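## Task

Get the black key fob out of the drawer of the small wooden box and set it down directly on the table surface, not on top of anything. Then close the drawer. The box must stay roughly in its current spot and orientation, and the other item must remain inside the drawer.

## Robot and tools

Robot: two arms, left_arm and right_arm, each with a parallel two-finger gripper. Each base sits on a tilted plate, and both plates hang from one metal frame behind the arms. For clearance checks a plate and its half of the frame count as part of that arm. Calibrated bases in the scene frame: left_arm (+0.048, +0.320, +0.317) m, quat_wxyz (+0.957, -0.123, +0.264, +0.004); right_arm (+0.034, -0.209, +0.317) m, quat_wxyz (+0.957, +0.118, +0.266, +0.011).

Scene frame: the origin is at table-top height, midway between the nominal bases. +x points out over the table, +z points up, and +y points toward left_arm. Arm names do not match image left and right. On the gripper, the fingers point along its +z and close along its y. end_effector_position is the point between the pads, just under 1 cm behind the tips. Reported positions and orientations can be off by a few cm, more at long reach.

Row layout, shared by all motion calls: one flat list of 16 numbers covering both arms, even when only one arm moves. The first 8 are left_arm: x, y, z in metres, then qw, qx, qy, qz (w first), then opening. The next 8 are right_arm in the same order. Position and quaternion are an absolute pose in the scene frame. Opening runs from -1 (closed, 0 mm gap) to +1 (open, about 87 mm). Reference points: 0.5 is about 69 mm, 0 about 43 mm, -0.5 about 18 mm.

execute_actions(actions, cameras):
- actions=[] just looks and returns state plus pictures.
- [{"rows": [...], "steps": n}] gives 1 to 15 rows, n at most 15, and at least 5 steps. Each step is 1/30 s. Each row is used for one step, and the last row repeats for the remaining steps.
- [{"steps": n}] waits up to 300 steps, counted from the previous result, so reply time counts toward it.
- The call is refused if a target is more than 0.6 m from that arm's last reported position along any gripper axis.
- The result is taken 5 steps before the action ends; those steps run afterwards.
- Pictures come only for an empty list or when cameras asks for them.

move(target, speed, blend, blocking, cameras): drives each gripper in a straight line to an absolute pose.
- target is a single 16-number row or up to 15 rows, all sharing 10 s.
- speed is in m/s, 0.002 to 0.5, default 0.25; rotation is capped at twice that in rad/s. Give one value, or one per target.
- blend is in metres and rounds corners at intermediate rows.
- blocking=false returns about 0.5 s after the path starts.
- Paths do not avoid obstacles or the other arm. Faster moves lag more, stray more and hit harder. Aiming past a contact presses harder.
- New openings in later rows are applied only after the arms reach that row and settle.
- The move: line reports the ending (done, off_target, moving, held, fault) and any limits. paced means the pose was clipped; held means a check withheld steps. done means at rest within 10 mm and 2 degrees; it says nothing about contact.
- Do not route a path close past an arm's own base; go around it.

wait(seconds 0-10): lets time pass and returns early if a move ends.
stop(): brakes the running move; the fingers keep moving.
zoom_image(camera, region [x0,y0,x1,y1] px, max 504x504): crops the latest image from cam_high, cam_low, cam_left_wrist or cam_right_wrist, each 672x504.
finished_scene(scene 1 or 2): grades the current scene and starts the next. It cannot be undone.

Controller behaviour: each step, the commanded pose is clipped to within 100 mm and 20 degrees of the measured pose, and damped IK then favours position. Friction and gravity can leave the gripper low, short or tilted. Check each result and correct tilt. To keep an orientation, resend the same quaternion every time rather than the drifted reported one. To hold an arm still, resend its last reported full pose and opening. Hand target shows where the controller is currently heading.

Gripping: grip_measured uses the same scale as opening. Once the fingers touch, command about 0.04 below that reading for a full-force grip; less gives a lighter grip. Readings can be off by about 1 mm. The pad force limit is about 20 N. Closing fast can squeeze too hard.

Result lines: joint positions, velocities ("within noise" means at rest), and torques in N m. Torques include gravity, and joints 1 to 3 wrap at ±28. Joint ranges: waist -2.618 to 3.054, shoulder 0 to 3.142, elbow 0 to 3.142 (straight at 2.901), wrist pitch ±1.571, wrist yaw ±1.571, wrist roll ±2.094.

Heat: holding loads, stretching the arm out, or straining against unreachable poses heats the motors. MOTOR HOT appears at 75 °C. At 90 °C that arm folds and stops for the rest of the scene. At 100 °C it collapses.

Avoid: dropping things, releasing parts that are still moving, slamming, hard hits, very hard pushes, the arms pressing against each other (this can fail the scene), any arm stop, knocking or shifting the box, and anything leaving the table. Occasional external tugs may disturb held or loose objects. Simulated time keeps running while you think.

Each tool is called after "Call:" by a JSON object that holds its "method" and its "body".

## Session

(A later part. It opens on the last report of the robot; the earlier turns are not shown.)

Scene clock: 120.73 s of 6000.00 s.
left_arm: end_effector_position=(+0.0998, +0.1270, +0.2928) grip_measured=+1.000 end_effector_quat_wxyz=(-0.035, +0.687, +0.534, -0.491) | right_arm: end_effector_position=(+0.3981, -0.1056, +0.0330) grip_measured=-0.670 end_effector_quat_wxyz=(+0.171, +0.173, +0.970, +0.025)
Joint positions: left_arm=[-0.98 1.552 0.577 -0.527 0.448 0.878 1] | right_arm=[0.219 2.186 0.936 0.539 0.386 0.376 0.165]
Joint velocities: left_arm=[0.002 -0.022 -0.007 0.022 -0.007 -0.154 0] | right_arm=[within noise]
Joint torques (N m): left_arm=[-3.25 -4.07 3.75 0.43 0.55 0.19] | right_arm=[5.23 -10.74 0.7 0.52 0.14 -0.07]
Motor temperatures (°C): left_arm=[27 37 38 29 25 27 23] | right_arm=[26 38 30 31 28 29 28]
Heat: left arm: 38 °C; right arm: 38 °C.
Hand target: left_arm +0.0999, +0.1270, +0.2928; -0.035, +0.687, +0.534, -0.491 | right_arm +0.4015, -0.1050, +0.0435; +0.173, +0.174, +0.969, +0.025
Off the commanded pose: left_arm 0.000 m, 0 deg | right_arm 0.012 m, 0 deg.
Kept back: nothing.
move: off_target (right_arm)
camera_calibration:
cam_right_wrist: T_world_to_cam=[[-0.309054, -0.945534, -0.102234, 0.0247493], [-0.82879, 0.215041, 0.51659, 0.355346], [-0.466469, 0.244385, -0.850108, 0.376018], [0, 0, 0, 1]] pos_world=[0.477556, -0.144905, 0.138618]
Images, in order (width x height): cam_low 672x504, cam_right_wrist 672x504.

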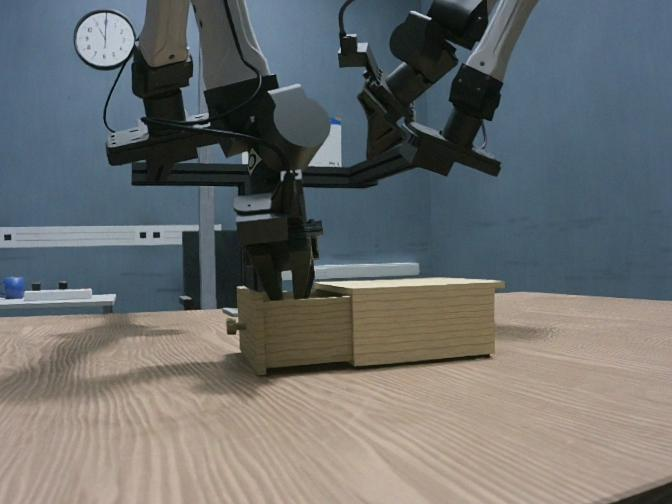

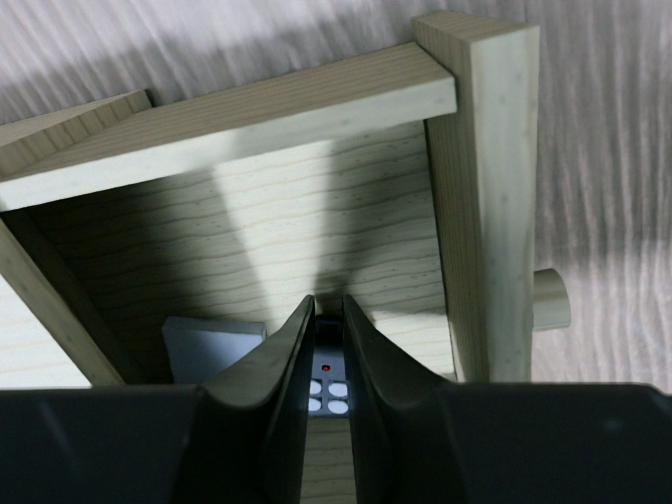

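Call:
{"method": "move", "body": {"target": [[0.0998,0.1270,0.2928,-0.035,0.687,0.534,-0.491,1, 0.4045,-0.1045,0.065,0.1725,0.1735,0.9690,0.0250,-0.72]], "speed": 0.025, "cameras": ["cam_right_wrist","cam_low"]}}

Call:
{"method": "zoom_image", "body": {"camera": "cam_right_wrist", "region": [220, 260, 440, 425]}}

Scene clock: 122.10 s of 6000.00 s.
left_arm: end_effector_position=(+0.0998, +0.1270, +0.2928) grip_measured=+1.000 end_effector_quat_wxyz=(-0.035, +0.687, +0.534, -0.491) | right_arm: end_effector_position=(+0.3953, -0.1060, +0.0516) grip_measured=-0.682 end_effector_quat_wxyz=(+0.161, +0.169, +0.972, +0.022)
Joint positions: left_arm=[-0.98 1.552 0.577 -0.527 0.448 0.878 1] | right_arm=[0.236 2.11 0.911 0.46 0.398 0.388 0.159]
Joint velocities: within noise
Joint torques (N m): left_arm=[-3.23 -4.1 3.78 0.44 0.54 0.19] | right_arm=[5.46 -10.97 1.35 0.61 0.12 -0.08]
Motor temperatures (°C): left_arm=[27 37 38 29 25 27 23] | right_arm=[26 38 30 31 28 29 28]
Heat: left arm: 38 °C; right arm: 38 °C.
Hand target: left_arm +0.0999, +0.1270, +0.2928; -0.035, +0.687, +0.534, -0.491 | right_arm +0.4045, -0.1044, +0.0645; +0.173, +0.174, +0.969, +0.025
Off the commanded pose: left_arm 0.000 m, 0 deg | right_arm 0.016 m, 2 deg.
Kept back: nothing.
move: off_target (right_arm)
camera_calibration:
cam_right_wrist: T_world_to_cam=[[-0.302397, -0.948652, -0.0928145, 0.0219613], [-0.819502, 0.209022, 0.533598, 0.338277], [-0.486799, 0.23742, -0.84063, 0.397456], [0, 0, 0, 1]] pos_world=[0.477341, -0.144238, 0.155648]
Images, in order (width x height): cam_low 672x504, cam_right_wrist 672x504.

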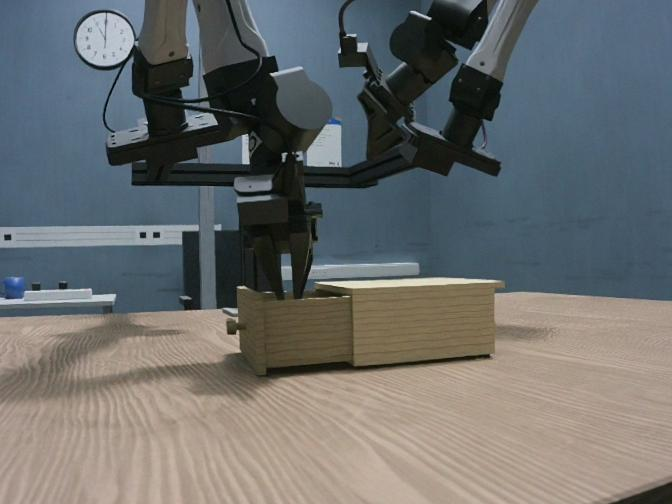

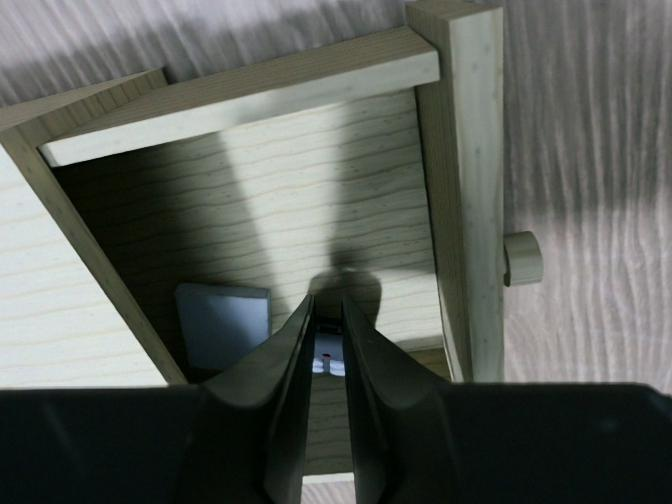

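Scaled by 2.291 from the camera's 672x504 image, which has a finer 960x720 frame.

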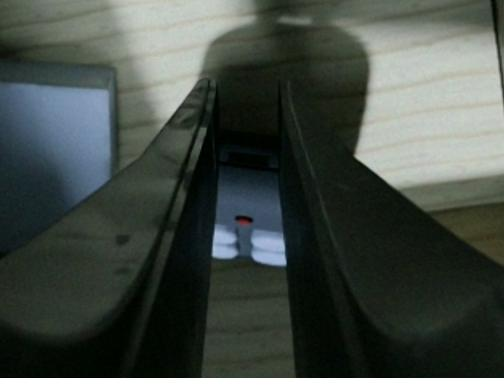

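Call:
{"method": "move", "body": {"target": [[0.0998,0.1270,0.2928,-0.035,0.687,0.534,-0.491,1, 0.408,-0.104,0.12,0.1725,0.1735,0.9690,0.0250,-0.74],[0.0998,0.1270,0.2928,-0.035,0.687,0.534,-0.491,1, 0.408,-0.105,0.20,0.1725,0.1735,0.9690,0.0250,-0.74]], "speed": 0.05, "blend": [0.01,0], "cameras": ["cam_right_wrist","cam_low"]}}

Call:
{"method": "zoom_image", "body": {"camera": "cam_low", "region": [200, 120, 400, 270]}}

Scene clock: 125.63 s of 6000.00 s.
left_arm: end_effector_position=(+0.0998, +0.1270, +0.2928) grip_measured=+1.000 end_effector_quat_wxyz=(-0.035, +0.687, +0.534, -0.491) | right_arm: end_effector_position=(+0.3978, -0.1059, +0.1862) grip_measured=-0.740 end_effector_quat_wxyz=(+0.156, +0.165, +0.974, +0.019)
Joint positions: left_arm=[-0.98 1.552 0.577 -0.527 0.448 0.878 1] | right_arm=[0.391 1.624 0.859 -0.039 0.511 0.504 0.13]
Joint velocities: within noise
Joint torques (N m): left_arm=[-3.22 -4.08 3.79 0.44 0.54 0.18] | right_arm=[4.88 -9.52 5.81 0.59 0.18 -0.08]
Motor temperatures (°C): left_arm=[27 37 38 29 25 27 23] | right_arm=[26 38 30 31 28 29 28]
Heat: left arm: 38 °C; right arm: 38 °C.
Hand target: left_arm +0.0999, +0.1270, +0.2928; -0.035, +0.687, +0.534, -0.491 | right_arm +0.4080, -0.1051, +0.1997; +0.173, +0.174, +0.969, +0.025
Off the commanded pose: left_arm 0.000 m, 0 deg | right_arm 0.017 m, 2 deg.
Kept back: nothing.
move: off_target (right_arm)
camera_calibration:
cam_right_wrist: T_world_to_cam=[[-0.296336, -0.951344, -0.0844315, 0.0311198], [-0.815648, 0.20609, 0.540596, 0.265273], [-0.496893, 0.229065, -0.837035, 0.514259], [0, 0, 0, 1]] pos_world=[0.481123, -0.142863, 0.289675]
Images, in order (width x height): cam_low 672x504, cam_right_wrist 672x504.

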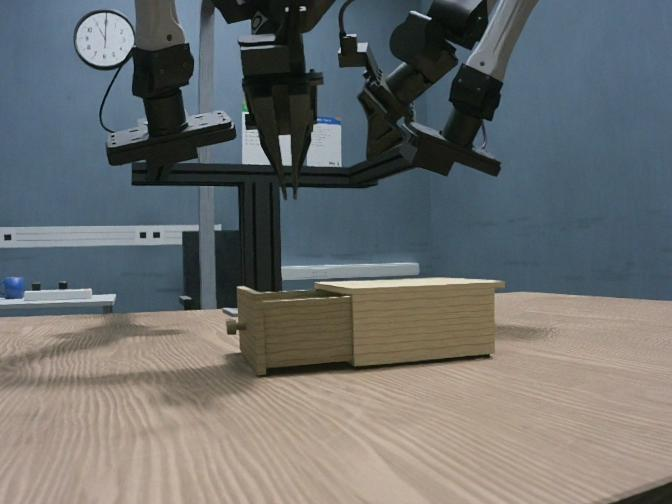

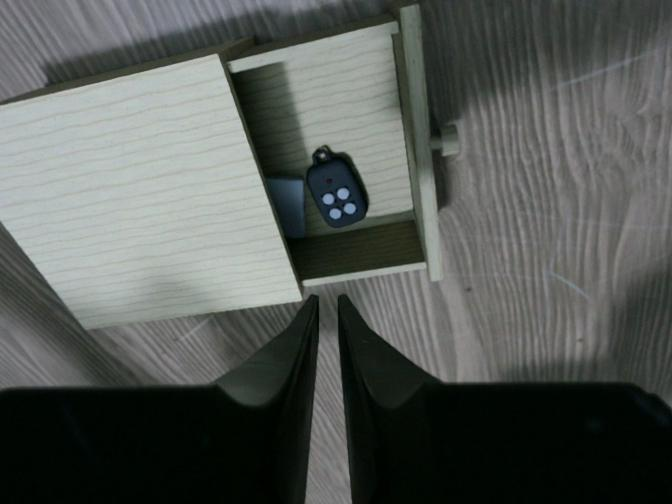

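Scaled by 2.520 from the camera's 672x504 image, which has a finer 960x720 frame.

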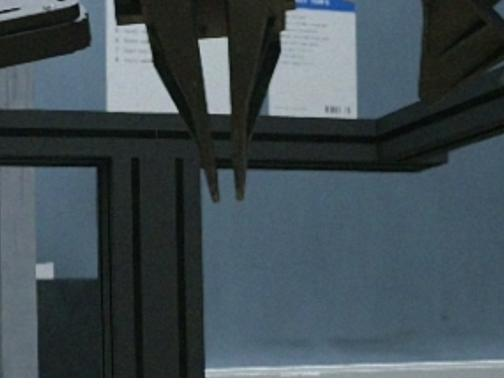

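Call:
{"method": "move", "body": {"target": [[0.0998,0.1270,0.2928,-0.035,0.687,0.534,-0.491,1, 0.350,-0.088,0.12,0,0,0.99905,0.0436,-1]], "speed": 0.12, "cameras": ["cam_right_wrist","cam_low"]}}

Call:
{"method": "zoom_image", "body": {"camera": "cam_right_wrist", "region": [220, 60, 480, 320]}}

Scene clock: 129.17 s of 6000.00 s.
left_arm: end_effector_position=(+0.0998, +0.1270, +0.2928) grip_measured=+1.000 end_effector_quat_wxyz=(-0.035, +0.687, +0.534, -0.491) | right_arm: end_effector_position=(+0.3503, -0.0860, +0.1244) grip_measured=-0.973 end_effector_quat_wxyz=(+0.008, +0.003, +0.999, +0.043)
Joint positions: left_arm=[-0.98 1.552 0.577 -0.527 0.448 0.878 1] | right_arm=[0.345 1.909 1.015 -0.189 0.321 0.267 0.013]
Joint velocities: within noise
Joint torques (N m): left_arm=[-3.21 -4.14 3.81 0.43 0.55 0.19] | right_arm=[3.23 -6.12 4.96 0.13 -0.12 -0.29]
Motor temperatures (°C): left_arm=[27 37 38 29 25 27 23] | right_arm=[26 38 30 31 28 29 28]
Heat: left arm: 38 °C; right arm: 38 °C.
Hand target: left_arm +0.0999, +0.1270, +0.2928; -0.035, +0.687, +0.534, -0.491 | right_arm +0.3499, -0.0880, +0.1201; +0.000, +0.000, +0.999, +0.044
Off the commanded pose: left_arm 0.000 m, 0 deg | right_arm 0.005 m, 1 deg.
Kept back: nothing.
move: done
camera_calibration:
cam_right_wrist: T_world_to_cam=[[0.01525, -0.996003, -0.0880071, -0.081873], [-0.65134, -0.0766762, 0.754902, 0.147388], [-0.758633, 0.0458103, -0.649906, 0.487029], [0, 0, 0, 1]] pos_world=[0.466725, -0.0925555, 0.198053]
Images, in order (width x height): cam_low 672x504, cam_right_wrist 672x504.

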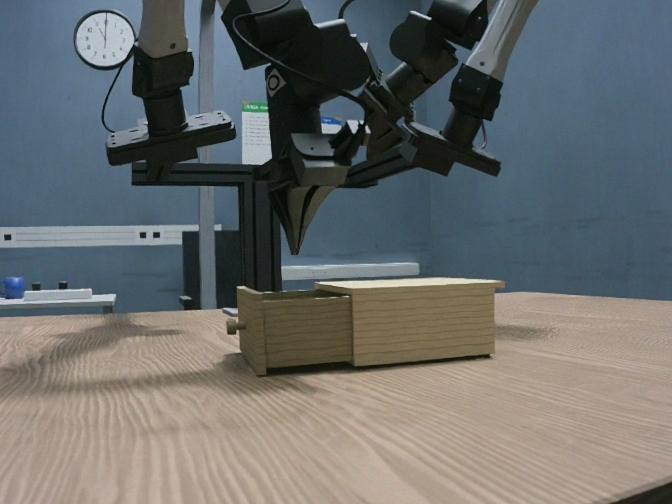

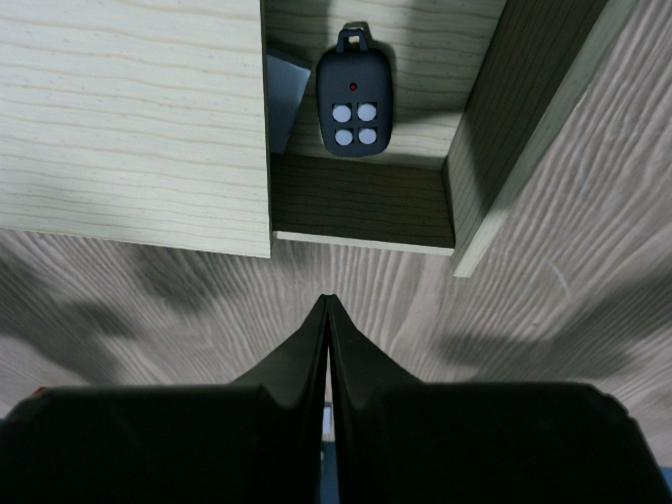

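Scaled by 1.938 from the camera's 672x504 image, which has a finer 960x720 frame.

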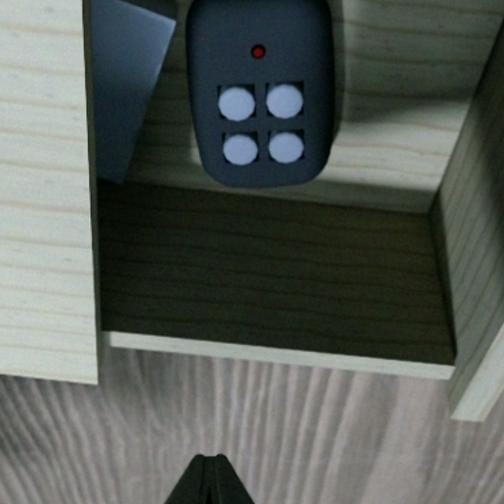

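Call:
{"method": "move", "body": {"target": [0.0998,0.1270,0.2928,-0.035,0.687,0.534,-0.491,1, 0.3475,-0.091,0.055,0,0,0.99905,0.0436,-1], "speed": 0.08, "cameras": ["cam_right_wrist"]}}

Call:
{"method": "zoom_image", "body": {"camera": "cam_right_wrist", "region": [220, 120, 440, 340]}}

Scene clock: 130.70 s of 6000.00 s.
left_arm: end_effector_position=(+0.0998, +0.1270, +0.2928) grip_measured=+1.000 end_effector_quat_wxyz=(-0.035, +0.687, +0.534, -0.491) | right_arm: end_effector_position=(+0.3400, -0.0919, +0.0752) grip_measured=-0.973 end_effector_quat_wxyz=(-0.016, -0.014, +0.999, +0.038)
Joint positions: left_arm=[-0.98 1.552 0.577 -0.527 0.448 0.878 1] | right_arm=[0.285 2.079 1.065 -0.105 0.292 0.194 0.013]
Joint velocities: within noise
Joint torques (N m): left_arm=[-3.25 -4.07 3.78 0.43 0.54 0.2] | right_arm=[2.09 -3.56 3.6 0.98 -0.17 -0.21]
Motor temperatures (°C): left_arm=[27 37 38 29 25 27 23] | right_arm=[26 38 30 31 28 29 28]
Heat: left arm: 38 °C; right arm: 38 °C.
Hand target: left_arm +0.0999, +0.1270, +0.2928; -0.035, +0.687, +0.534, -0.491 | right_arm +0.3468, -0.0918, +0.0569; -0.001, +0.000, +0.999, +0.043
Off the commanded pose: left_arm 0.000 m, 0 deg | right_arm 0.022 m, 3 deg.
Kept back: nothing.
move: off_target (right_arm)
camera_calibration:
cam_right_wrist: T_world_to_cam=[[0.0479961, -0.995679, -0.0794913, -0.10363], [-0.611524, -0.0922161, 0.785834, 0.160017], [-0.789769, 0.0108938, -0.613308, 0.45209], [0, 0, 0, 1]] pos_world=[0.459874, -0.0933508, 0.143286]
Images, in order (width x height): cam_right_wrist 672x504.

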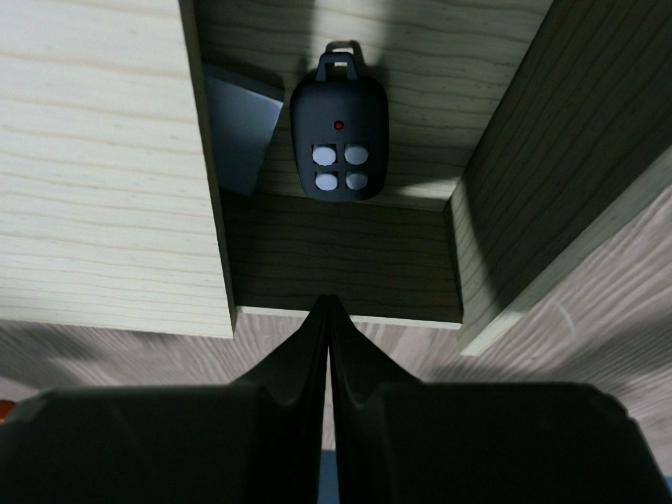

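Scaled by 2.291 from the camera's 672x504 image, which has a finer 960x720 frame.

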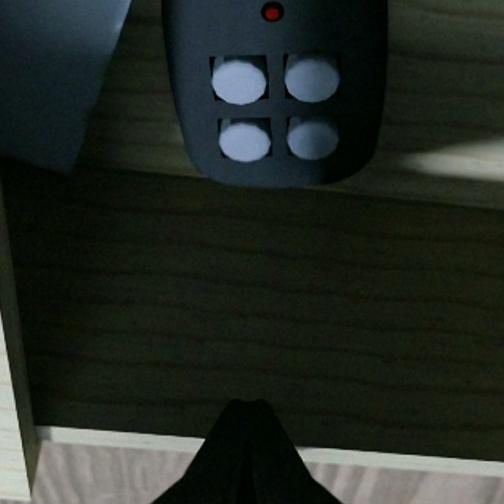

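Call:
{"method": "move", "body": {"target": [[0.0998,0.1270,0.2928,-0.035,0.687,0.534,-0.491,1,0.3475,-0.091,0.095,0,0,0.99905,0.0436,-1],[0.0998,0.1270,0.2928,-0.035,0.687,0.534,-0.491,1,0.356,-0.091,0.09,0,0,0.99905,0.0436,-1]], "speed": 0.06}}

Scene clock: 132.97 s of 6000.00 s.
left_arm: end_effector_position=(+0.0998, +0.1270, +0.2928) grip_measured=+1.000 end_effector_quat_wxyz=(-0.035, +0.687, +0.534, -0.491) | right_arm: end_effector_position=(+0.3465, -0.0928, +0.0832) grip_measured=-0.973 end_effector_quat_wxyz=(-0.010, -0.004, +0.999, +0.040)
Joint positions: left_arm=[-0.98 1.552 0.577 -0.527 0.448 0.878 1] | right_arm=[0.285 2.049 1.065 -0.121 0.291 0.211 0.013]
Joint velocities: within noise
Joint torques (N m): left_arm=[-3.19 -4.1 3.85 0.44 0.54 0.18] | right_arm=[4.92 -9.43 4.07 0.06 -0.04 -0.1]
Motor temperatures (°C): left_arm=[27 37 38 29 25 27 23] | right_arm=[26 38 30 31 28 29 28]
Heat: left arm: 38 °C; right arm: 38 °C.
Hand target: left_arm +0.0999, +0.1270, +0.2928; -0.035, +0.687, +0.534, -0.491 | right_arm +0.3559, -0.0911, +0.0899; +0.000, +0.000, +0.999, +0.044
Off the commanded pose: left_arm 0.000 m, 0 deg | right_arm 0.012 m, 1 deg.
Kept back: nothing.
move: off_target (right_arm)
camera_calibration:
cam_right_wrist: T_world_to_cam=[[0.0271137, -0.996248, -0.0821836, -0.0968228], [-0.622301, -0.0811621, 0.778559, 0.162944], [-0.782308, 0.0300333, -0.622167, 0.462081], [0, 0, 0, 1]] pos_world=[0.465515, -0.0971125, 0.152673]

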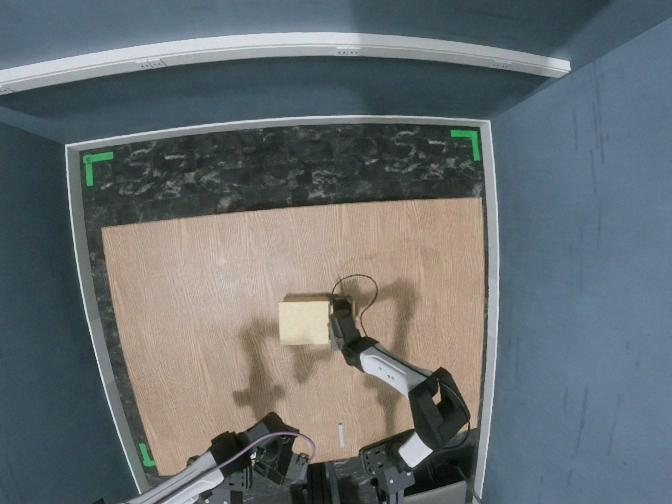

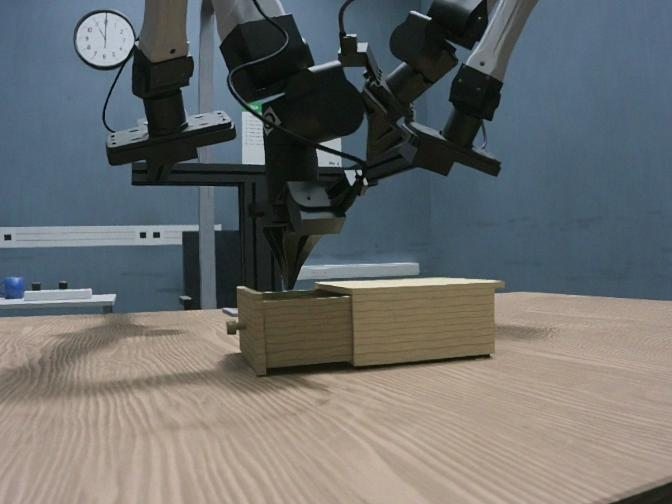

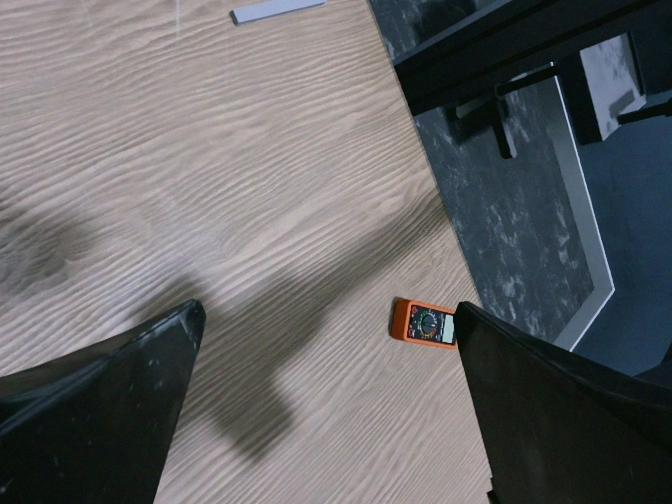

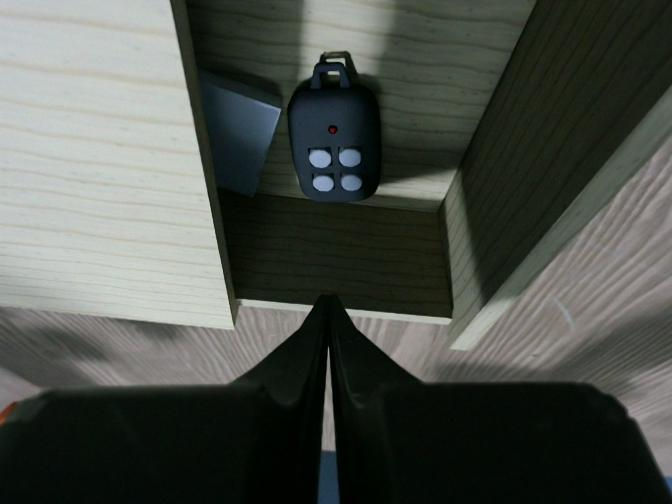

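Call:
{"method": "zoom_image", "body": {"camera": "cam_right_wrist", "region": [210, 30, 470, 330]}}

Scaled by 1.680 from the camera's 672x504 image, which has a finer 960x720 frame.

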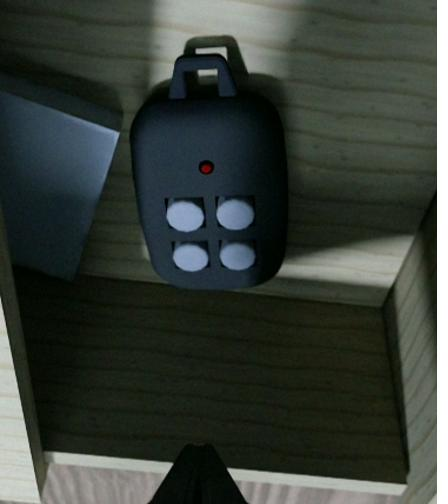

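Call:
{"method": "move", "body": {"target": [0.0998,0.1270,0.2928,-0.035,0.687,0.534,-0.491,1,0.356,-0.089,0.045,0,0,0.99905,0.0436,-1], "speed": 0.05}}

Call:
{"method": "zoom_image", "body": {"camera": "cam_right_wrist", "region": [180, 30, 480, 330]}}

Scene clock: 136.70 s of 6000.00 s.
left_arm: end_effector_position=(+0.0998, +0.1270, +0.2928) grip_measured=+1.000 end_effector_quat_wxyz=(-0.035, +0.687, +0.534, -0.491) | right_arm: end_effector_position=(+0.3534, -0.0882, +0.0515) grip_measured=-0.973 end_effector_quat_wxyz=(-0.002, -0.001, +0.999, +0.041)
Joint positions: left_arm=[-0.98 1.552 0.577 -0.527 0.448 0.878 1] | right_arm=[0.263 2.164 1.126 -0.044 0.283 0.19 0.013]
Joint velocities: within noise
Joint torques (N m): left_arm=[-3.18 -4.15 3.85 0.43 0.55 0.19] | right_arm=[3.54 -6.43 3.71 0.33 -0.15 -0.23]
Motor temperatures (°C): left_arm=[27 37 38 29 25 27 23] | right_arm=[26 38 30 31 28 29 28]
Heat: left arm: 38 °C; right arm: 38 °C.
Hand target: left_arm +0.0999, +0.1270, +0.2928; -0.035, +0.687, +0.534, -0.491 | right_arm +0.3559, -0.0892, +0.0452; +0.000, +0.000, +0.999, +0.043
Off the commanded pose: left_arm 0.000 m, 0 deg | right_arm 0.007 m, 0 deg.
Kept back: nothing.
move: done
camera_calibration:
cam_right_wrist: T_world_to_cam=[[0.0232691, -0.996256, -0.0832648, -0.0935385], [-0.634845, -0.0790643, 0.768583, 0.197529], [-0.772289, 0.034976, -0.634308, 0.445114], [0, 0, 0, 1]] pos_world=[0.471333, -0.0931391, 0.122734]

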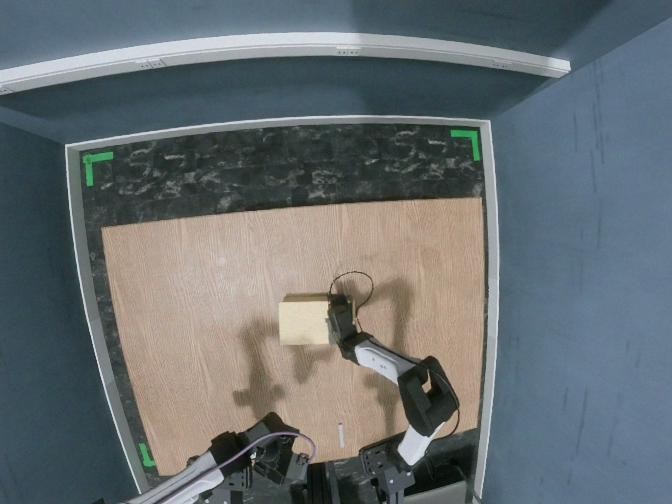

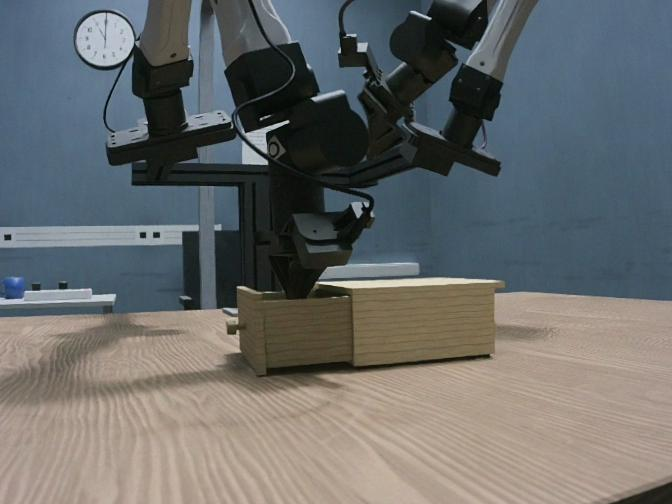

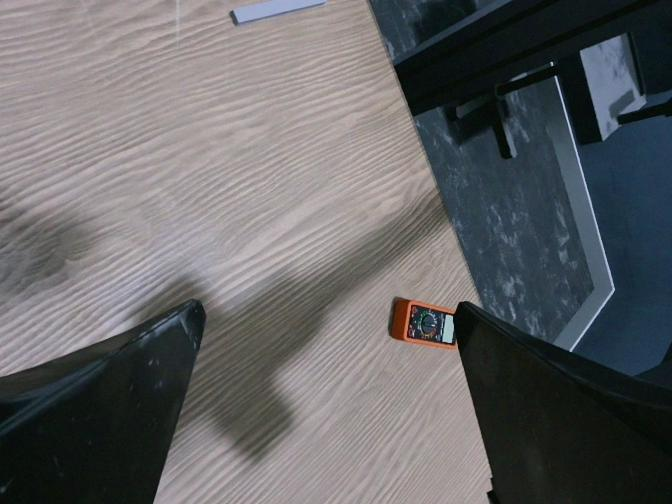

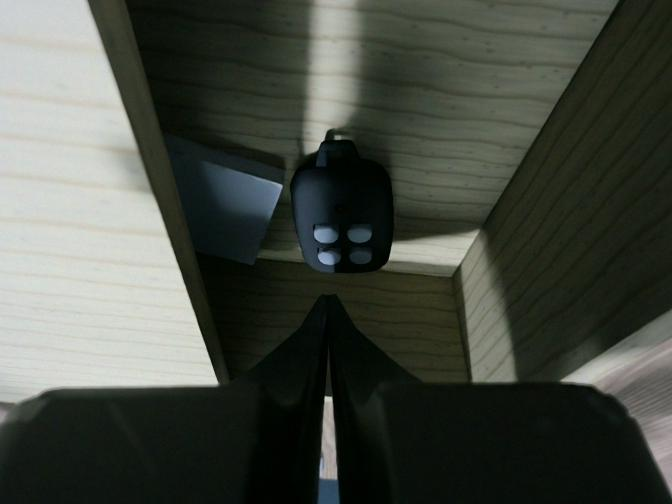

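Scaled by 1.680 from the camera's 672x504 image, which has a finer 960x720 frame.

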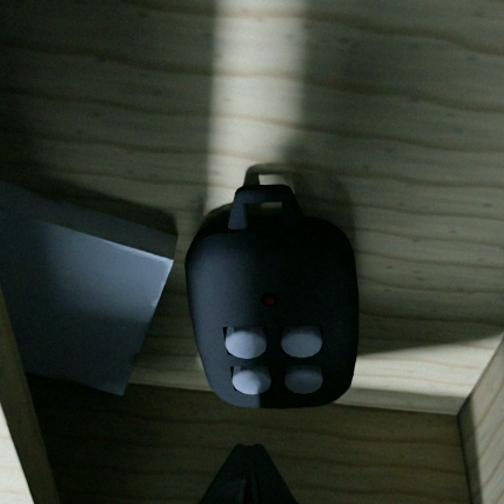

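Call:
{"method": "move", "body": {"target": [0.0998,0.1270,0.2928,-0.035,0.687,0.534,-0.491,1,0.3475,-0.089,0.043,0,0,0.99905,0.0436,-1], "speed": 0.04, "cameras": ["cam_right_wrist"]}}

Scene clock: 137.63 s of 6000.00 s.
left_arm: end_effector_position=(+0.0998, +0.1270, +0.2928) grip_measured=+1.000 end_effector_quat_wxyz=(-0.035, +0.687, +0.534, -0.491) | right_arm: end_effector_position=(+0.3529, -0.0876, +0.0499) grip_measured=-0.973 end_effector_quat_wxyz=(+0.005, +0.001, +0.999, +0.042)
Joint positions: left_arm=[-0.98 1.552 0.577 -0.527 0.448 0.878 1] | right_arm=[0.263 2.164 1.11 -0.014 0.282 0.189 0.013]
Joint velocities: within noise
Joint torques (N m): left_arm=[-3.22 -4.1 3.82 0.43 0.54 0.19] | right_arm=[3.69 -6.48 1.84 0.36 -0.13 -0.22]
Motor temperatures (°C): left_arm=[27 37 38 29 25 27 23] | right_arm=[26 38 30 31 28 29 28]
Heat: left arm: 38 °C; right arm: 38 °C.
Hand target: left_arm +0.0999, +0.1270, +0.2928; -0.035, +0.687, +0.534, -0.491 | right_arm +0.3475, -0.0891, +0.0433; +0.000, +0.000, +0.999, +0.044
Off the commanded pose: left_arm 0.000 m, 0 deg | right_arm 0.009 m, 1 deg.
Kept back: nothing.
move: done
camera_calibration:
cam_right_wrist: T_world_to_cam=[[0.0197447, -0.996106, -0.0859238, -0.0917186], [-0.645069, -0.0783522, 0.760097, 0.202516], [-0.76387, 0.0404189, -0.644104, 0.441701], [0, 0, 0, 1]] pos_world=[0.46985, -0.0933469, 0.122689]
Images, in order (width x height): cam_right_wrist 672x504.

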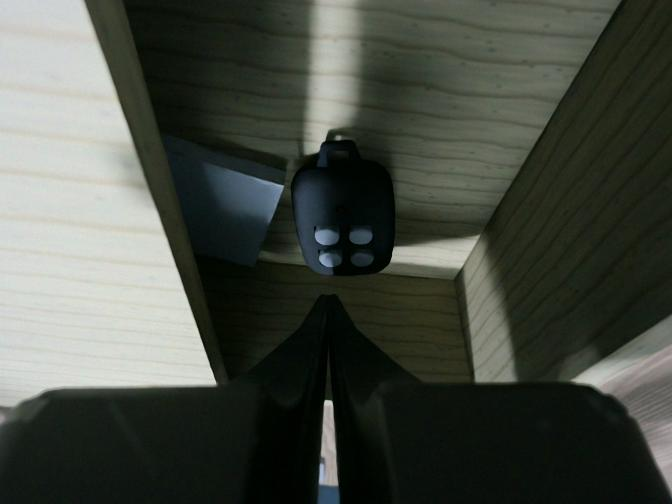

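Call:
{"method": "move", "body": {"target": [0.0998,0.1270,0.2928,-0.035,0.687,0.534,-0.491,1,0.342,-0.0895,0.043,0,0,0.99905,0.0436,-1], "speed": 0.04, "cameras": ["cam_right_wrist"]}}

Scene clock: 138.57 s of 6000.00 s.
left_arm: end_effector_position=(+0.0998, +0.1270, +0.2928) grip_measured=+1.000 end_effector_quat_wxyz=(-0.035, +0.687, +0.534, -0.491) | right_arm: end_effector_position=(+0.3466, -0.0883, +0.0485) grip_measured=-0.973 end_effector_quat_wxyz=(+0.003, +0.000, +0.999, +0.042)
Joint positions: left_arm=[-0.98 1.552 0.577 -0.527 0.448 0.878 1] | right_arm=[0.263 2.164 1.086 0.007 0.282 0.189 0.013]
Joint velocities: within noise
Joint torques (N m): left_arm=[-3.21 -4.11 3.84 0.44 0.55 0.19] | right_arm=[3.79 -6.74 1.58 0.39 -0.11 -0.24]
Motor temperatures (°C): left_arm=[27 37 38 29 25 27 23] | right_arm=[26 38 30 31 28 29 28]
Heat: left arm: 38 °C; right arm: 38 °C.
Hand target: left_arm +0.0999, +0.1270, +0.2928; -0.035, +0.687, +0.534, -0.491 | right_arm +0.3420, -0.0896, +0.0432; +0.000, +0.000, +0.999, +0.044
Off the commanded pose: left_arm 0.000 m, 0 deg | right_arm 0.007 m, 0 deg.
Kept back: nothing.
move: done
camera_calibration:
cam_right_wrist: T_world_to_cam=[[0.0203757, -0.996125, -0.0855502, -0.0926582], [-0.643408, -0.0785592, 0.761481, 0.198807], [-0.765252, 0.0395279, -0.642516, 0.436338], [0, 0, 0, 1]] pos_world=[0.46371, -0.0939286, 0.12104]
Images, in order (width x height): cam_right_wrist 672x504.

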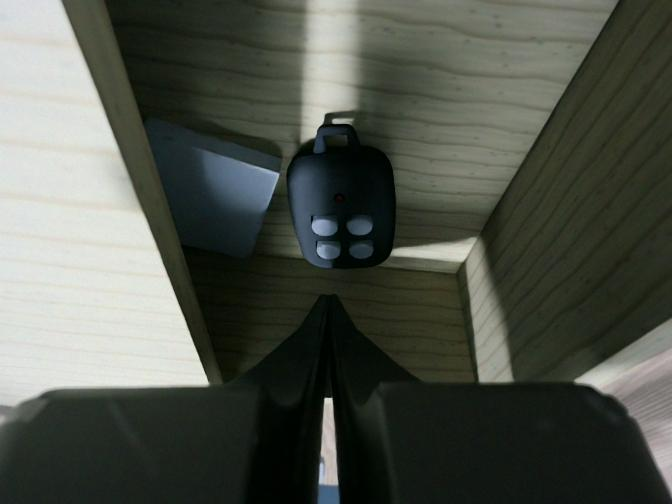

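Call:
{"method": "move", "body": {"target": [0.0998,0.1270,0.2928,-0.035,0.687,0.534,-0.491,1,0.342,-0.0895,0.031,0,0,0.99905,0.0436,-1], "speed": 0.03, "cameras": ["cam_right_wrist","cam_low"]}}

Call:
{"method": "zoom_image", "body": {"camera": "cam_right_wrist", "region": [210, 80, 470, 340]}}

Scene clock: 139.53 s of 6000.00 s.
left_arm: end_effector_position=(+0.0998, +0.1270, +0.2928) grip_measured=+1.000 end_effector_quat_wxyz=(-0.035, +0.687, +0.534, -0.491) | right_arm: end_effector_position=(+0.3460, -0.0880, +0.0378) grip_measured=-0.973 end_effector_quat_wxyz=(+0.007, +0.002, +0.999, +0.041)
Joint positions: left_arm=[-0.98 1.552 0.577 -0.527 0.448 0.878 1] | right_arm=[0.255 2.2 1.094 0.045 0.281 0.183 0.013]
Joint velocities: within noise
Joint torques (N m): left_arm=[-3.19 -4.04 3.84 0.43 0.54 0.2] | right_arm=[3.43 -6.28 2.86 0.25 -0.15 -0.24]
Motor temperatures (°C): left_arm=[27 37 38 29 25 27 23] | right_arm=[26 38 30 30 28 29 28]
Heat: left arm: 38 °C; right arm: 38 °C.
Hand target: left_arm +0.0999, +0.1270, +0.2928; -0.035, +0.687, +0.534, -0.491 | right_arm +0.3419, -0.0896, +0.0312; +0.000, +0.000, +0.999, +0.044
Off the commanded pose: left_arm 0.000 m, 0 deg | right_arm 0.008 m, 1 deg.
Kept back: nothing.
move: done
camera_calibration:
cam_right_wrist: T_world_to_cam=[[0.0170899, -0.996312, -0.0840907, -0.0921987], [-0.649242, -0.0750182, 0.756873, 0.20912], [-0.76039, 0.0416603, -0.64813, 0.427766], [0, 0, 0, 1]] pos_world=[0.462614, -0.0939917, 0.111217]
Images, in order (width x height): cam_low 672x504, cam_right_wrist 672x504.

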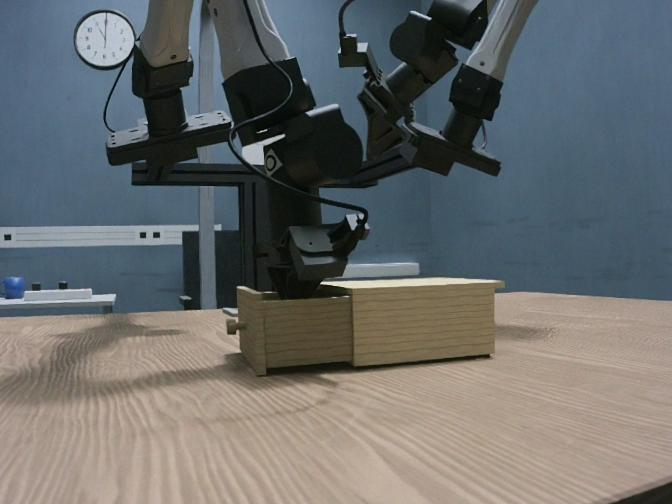

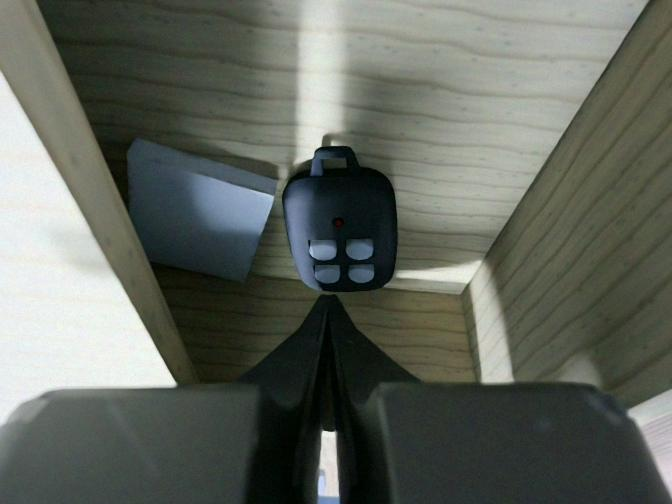

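Scaled by 1.938 from the camera's 672x504 image, which has a finer 960x720 frame.

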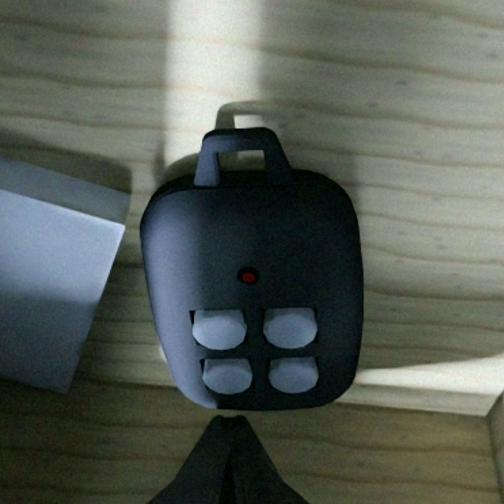

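Call:
{"method": "move", "body": {"target": [0.0998,0.1270,0.2928,-0.035,0.687,0.534,-0.491,1,0.342,-0.0915,0.023,0,0,0.99905,0.0436,-1], "speed": 0.02, "cameras": ["cam_right_wrist","cam_low"]}}

Call:
{"method": "zoom_image", "body": {"camera": "cam_right_wrist", "region": [210, 80, 470, 340]}}

Scene clock: 140.87 s of 6000.00 s.
left_arm: end_effector_position=(+0.0998, +0.1270, +0.2928) grip_measured=+1.000 end_effector_quat_wxyz=(-0.035, +0.687, +0.534, -0.491) | right_arm: end_effector_position=(+0.3457, -0.0886, +0.0351) grip_measured=-0.973 end_effector_quat_wxyz=(+0.005, -0.001, +0.999, +0.043)
Joint positions: left_arm=[-0.98 1.552 0.577 -0.527 0.448 0.878 1] | right_arm=[0.249 2.209 1.1 0.046 0.274 0.174 0.013]
Joint velocities: within noise
Joint torques (N m): left_arm=[-3.19 -4.08 3.81 0.44 0.54 0.2] | right_arm=[2.91 -5.05 3.15 0.44 -0.16 -0.28]
Motor temperatures (°C): left_arm=[27 37 38 28 25 27 23] | right_arm=[26 38 30 30 28 29 28]
Heat: left arm: 38 °C; right arm: 38 °C.
Hand target: left_arm +0.0999, +0.1270, +0.2928; -0.035, +0.687, +0.534, -0.491 | right_arm +0.3416, -0.0916, +0.0236; +0.000, +0.000, +0.999, +0.044
Off the commanded pose: left_arm 0.000 m, 0 deg | right_arm 0.013 m, 1 deg.
Kept back: nothing.
move: off_target (right_arm)
camera_calibration:
cam_right_wrist: T_world_to_cam=[[0.0227072, -0.995853, -0.088096, -0.0947242], [-0.646204, -0.0818568, 0.758762, 0.209199], [-0.762827, 0.0396987, -0.645383, 0.426368], [0, 0, 0, 1]] pos_world=[0.462581, -0.0941333, 0.108093]
Images, in order (width x height): cam_low 672x504, cam_right_wrist 672x504.

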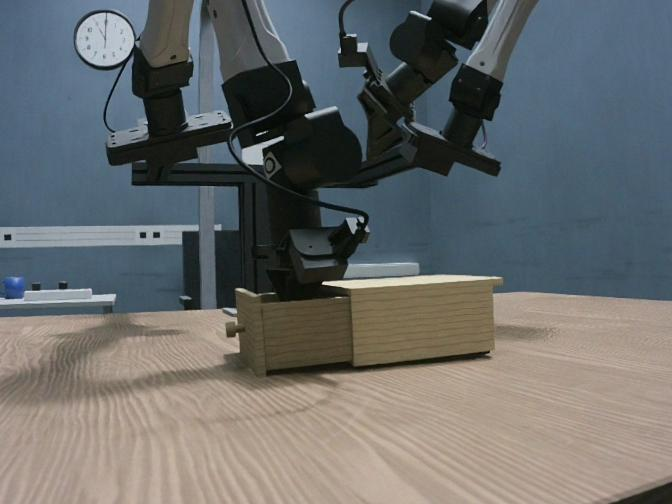

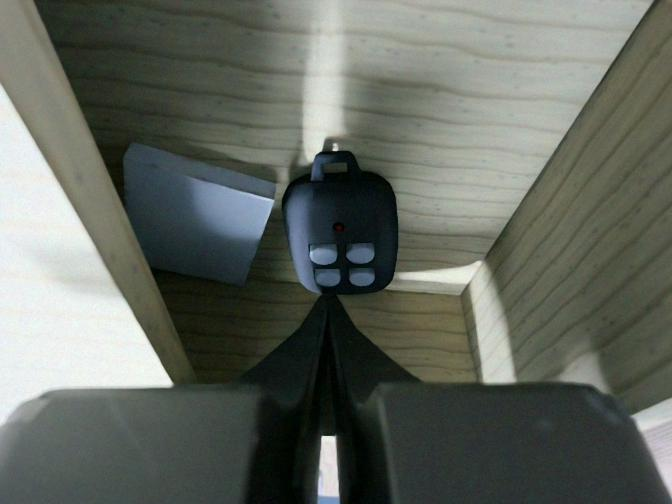

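Scaled by 1.938 from the camera's 672x504 image, which has a finer 960x720 frame.

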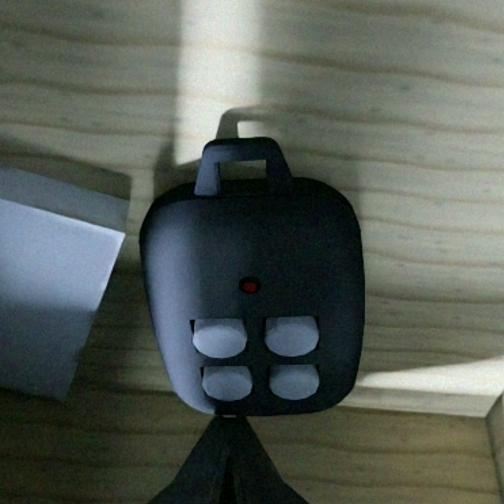

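Call:
{"method": "move", "body": {"target": [[0.0998,0.1270,0.2928,-0.035,0.687,0.534,-0.491,1,0.344,-0.0915,0.031,0,0,0.99905,0.0436,-1],[0.0998,0.1270,0.2928,-0.035,0.687,0.534,-0.491,1,0.360,-0.0915,0.028,0,0,0.99905,0.0436,-1]], "speed": 0.03, "cameras": ["cam_right_wrist","cam_low"]}}

Call:
{"method": "zoom_image", "body": {"camera": "cam_right_wrist", "region": [210, 80, 470, 340]}}

Scene clock: 142.23 s of 6000.00 s.
left_arm: end_effector_position=(+0.0998, +0.1270, +0.2928) grip_measured=+1.000 end_effector_quat_wxyz=(-0.035, +0.687, +0.534, -0.491) | right_arm: end_effector_position=(+0.3498, -0.0882, +0.0367) grip_measured=-0.973 end_effector_quat_wxyz=(-0.013, -0.006, +0.999, +0.046)
Joint positions: left_arm=[-0.98 1.552 0.577 -0.527 0.448 0.878 1] | right_arm=[0.245 2.219 1.159 -0.039 0.261 0.17 0.013]
Joint velocities: within noise
Joint torques (N m): left_arm=[-3.17 -4.07 3.79 0.44 0.54 0.19] | right_arm=[3.11 -6.58 4.52 0.43 -0.06 -0.22]
Motor temperatures (°C): left_arm=[27 37 38 28 25 27 23] | right_arm=[26 38 30 30 28 29 28]
Heat: left arm: 38 °C; right arm: 38 °C.
Hand target: left_arm +0.0999, +0.1270, +0.2928; -0.035, +0.687, +0.534, -0.491 | right_arm +0.3599, -0.0918, +0.0286; +0.000, +0.000, +0.999, +0.043
Off the commanded pose: left_arm 0.000 m, 0 deg | right_arm 0.014 m, 2 deg.
Kept back: nothing.
move: off_target (right_arm)
camera_calibration:
cam_right_wrist: T_world_to_cam=[[0.0319473, -0.995129, -0.0932566, -0.0972585], [-0.617456, -0.0930205, 0.781086, 0.198795], [-0.785956, 0.0326283, -0.617421, 0.436967], [0, 0, 0, 1]] pos_world=[0.469291, -0.0925503, 0.105447]
Images, in order (width x height): cam_low 672x504, cam_right_wrist 672x504.

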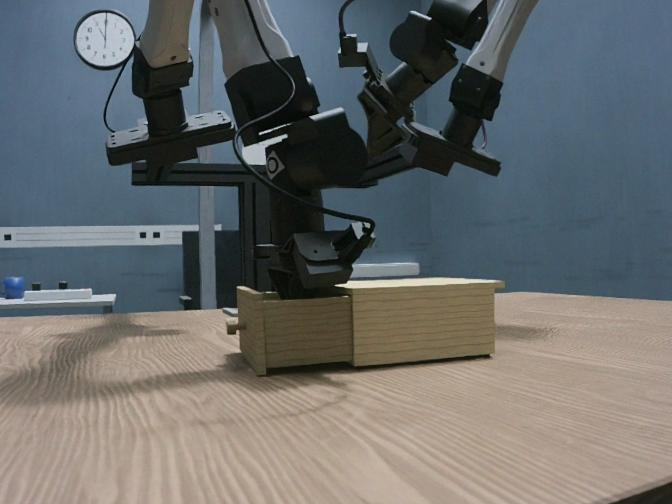

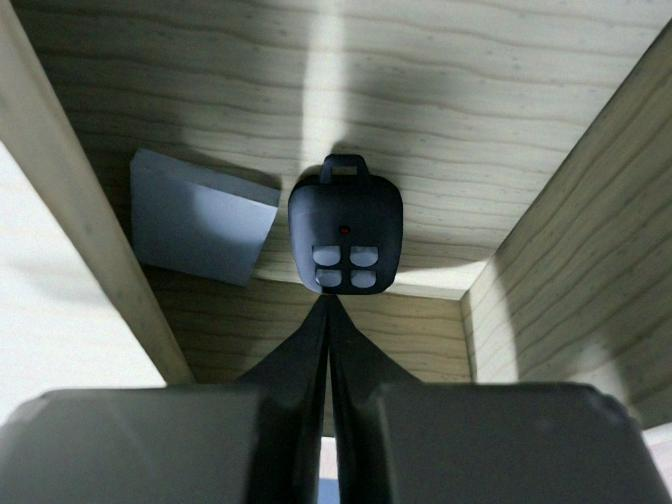

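Scaled by 1.938 from the camera's 672x504 image, which has a finer 960x720 frame.

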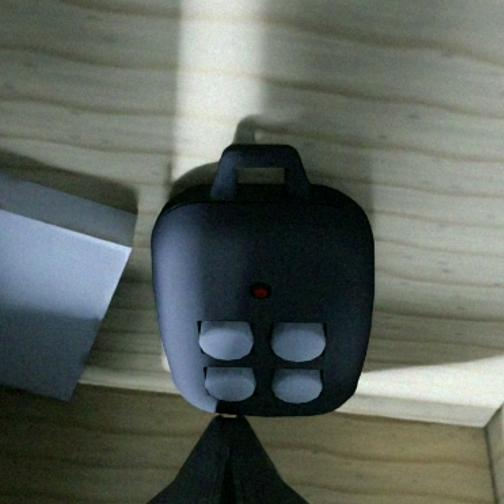

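Call:
{"method": "move", "body": {"target": [0.0998,0.1270,0.2928,-0.035,0.687,0.534,-0.491,1,0.370,-0.0915,0.026,0,0,0.99905,0.0436,-1], "speed": 0.03, "cameras": ["cam_right_wrist","cam_low"]}}

Call:
{"method": "zoom_image", "body": {"camera": "cam_right_wrist", "region": [210, 80, 470, 340]}}

Scene clock: 143.17 s of 6000.00 s.
left_arm: end_effector_position=(+0.0998, +0.1270, +0.2928) grip_measured=+1.000 end_effector_quat_wxyz=(-0.035, +0.687, +0.534, -0.491) | right_arm: end_effector_position=(+0.3558, -0.0886, +0.0362) grip_measured=-0.973 end_effector_quat_wxyz=(-0.020, -0.009, +0.999, +0.045)
Joint positions: left_arm=[-0.98 1.552 0.577 -0.527 0.448 0.878 1] | right_arm=[0.241 2.231 1.204 -0.086 0.258 0.165 0.013]
Joint velocities: within noise
Joint torques (N m): left_arm=[-3.25 -4.07 3.81 0.42 0.54 0.19] | right_arm=[2.89 -6.54 4.81 0.61 -0.02 -0.24]
Motor temperatures (°C): left_arm=[27 37 38 28 25 27 23] | right_arm=[26 38 30 30 28 29 28]
Heat: left arm: 38 °C; right arm: 38 °C.
Hand target: left_arm +0.0999, +0.1270, +0.2928; -0.035, +0.687, +0.534, -0.491 | right_arm +0.3698, -0.0920, +0.0270; +0.000, +0.000, +0.999, +0.043
Off the commanded pose: left_arm 0.000 m, 0 deg | right_arm 0.018 m, 3 deg.
Kept back: nothing.
move: off_target (right_arm)
camera_calibration:
cam_right_wrist: T_world_to_cam=[[0.0364736, -0.995029, -0.0926622, -0.0995564], [-0.606014, -0.095752, 0.78967, 0.198227], [-0.794617, 0.0273525, -0.606494, 0.443618], [0, 0, 0, 1]] pos_world=[0.476266, -0.0922149, 0.103292]
Images, in order (width x height): cam_low 672x504, cam_right_wrist 672x504.

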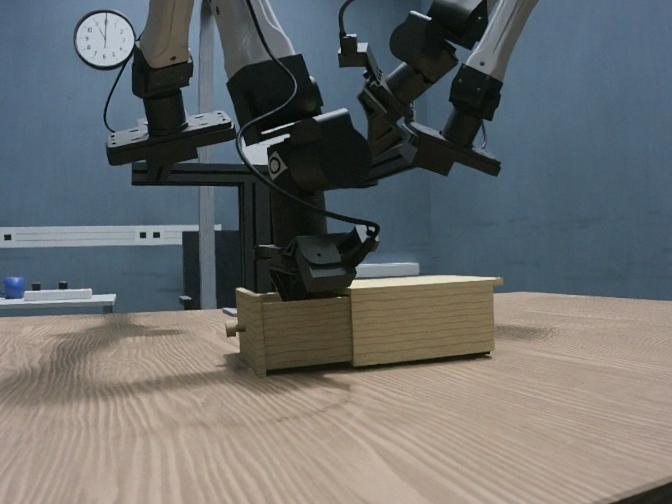

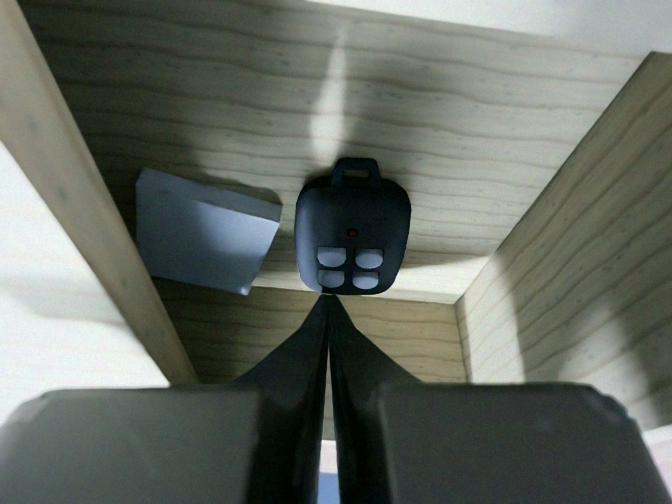

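Scaled by 1.938 from the camera's 672x504 image, which has a finer 960x720 frame.

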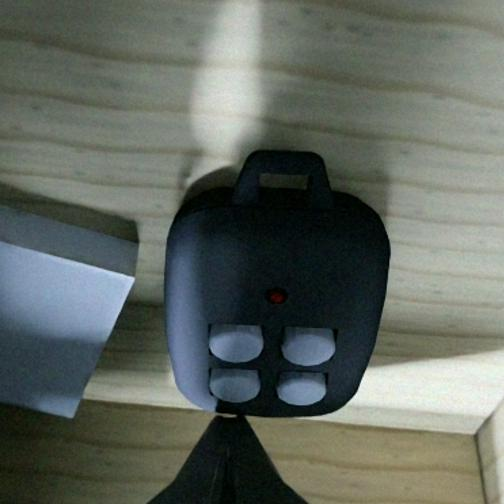

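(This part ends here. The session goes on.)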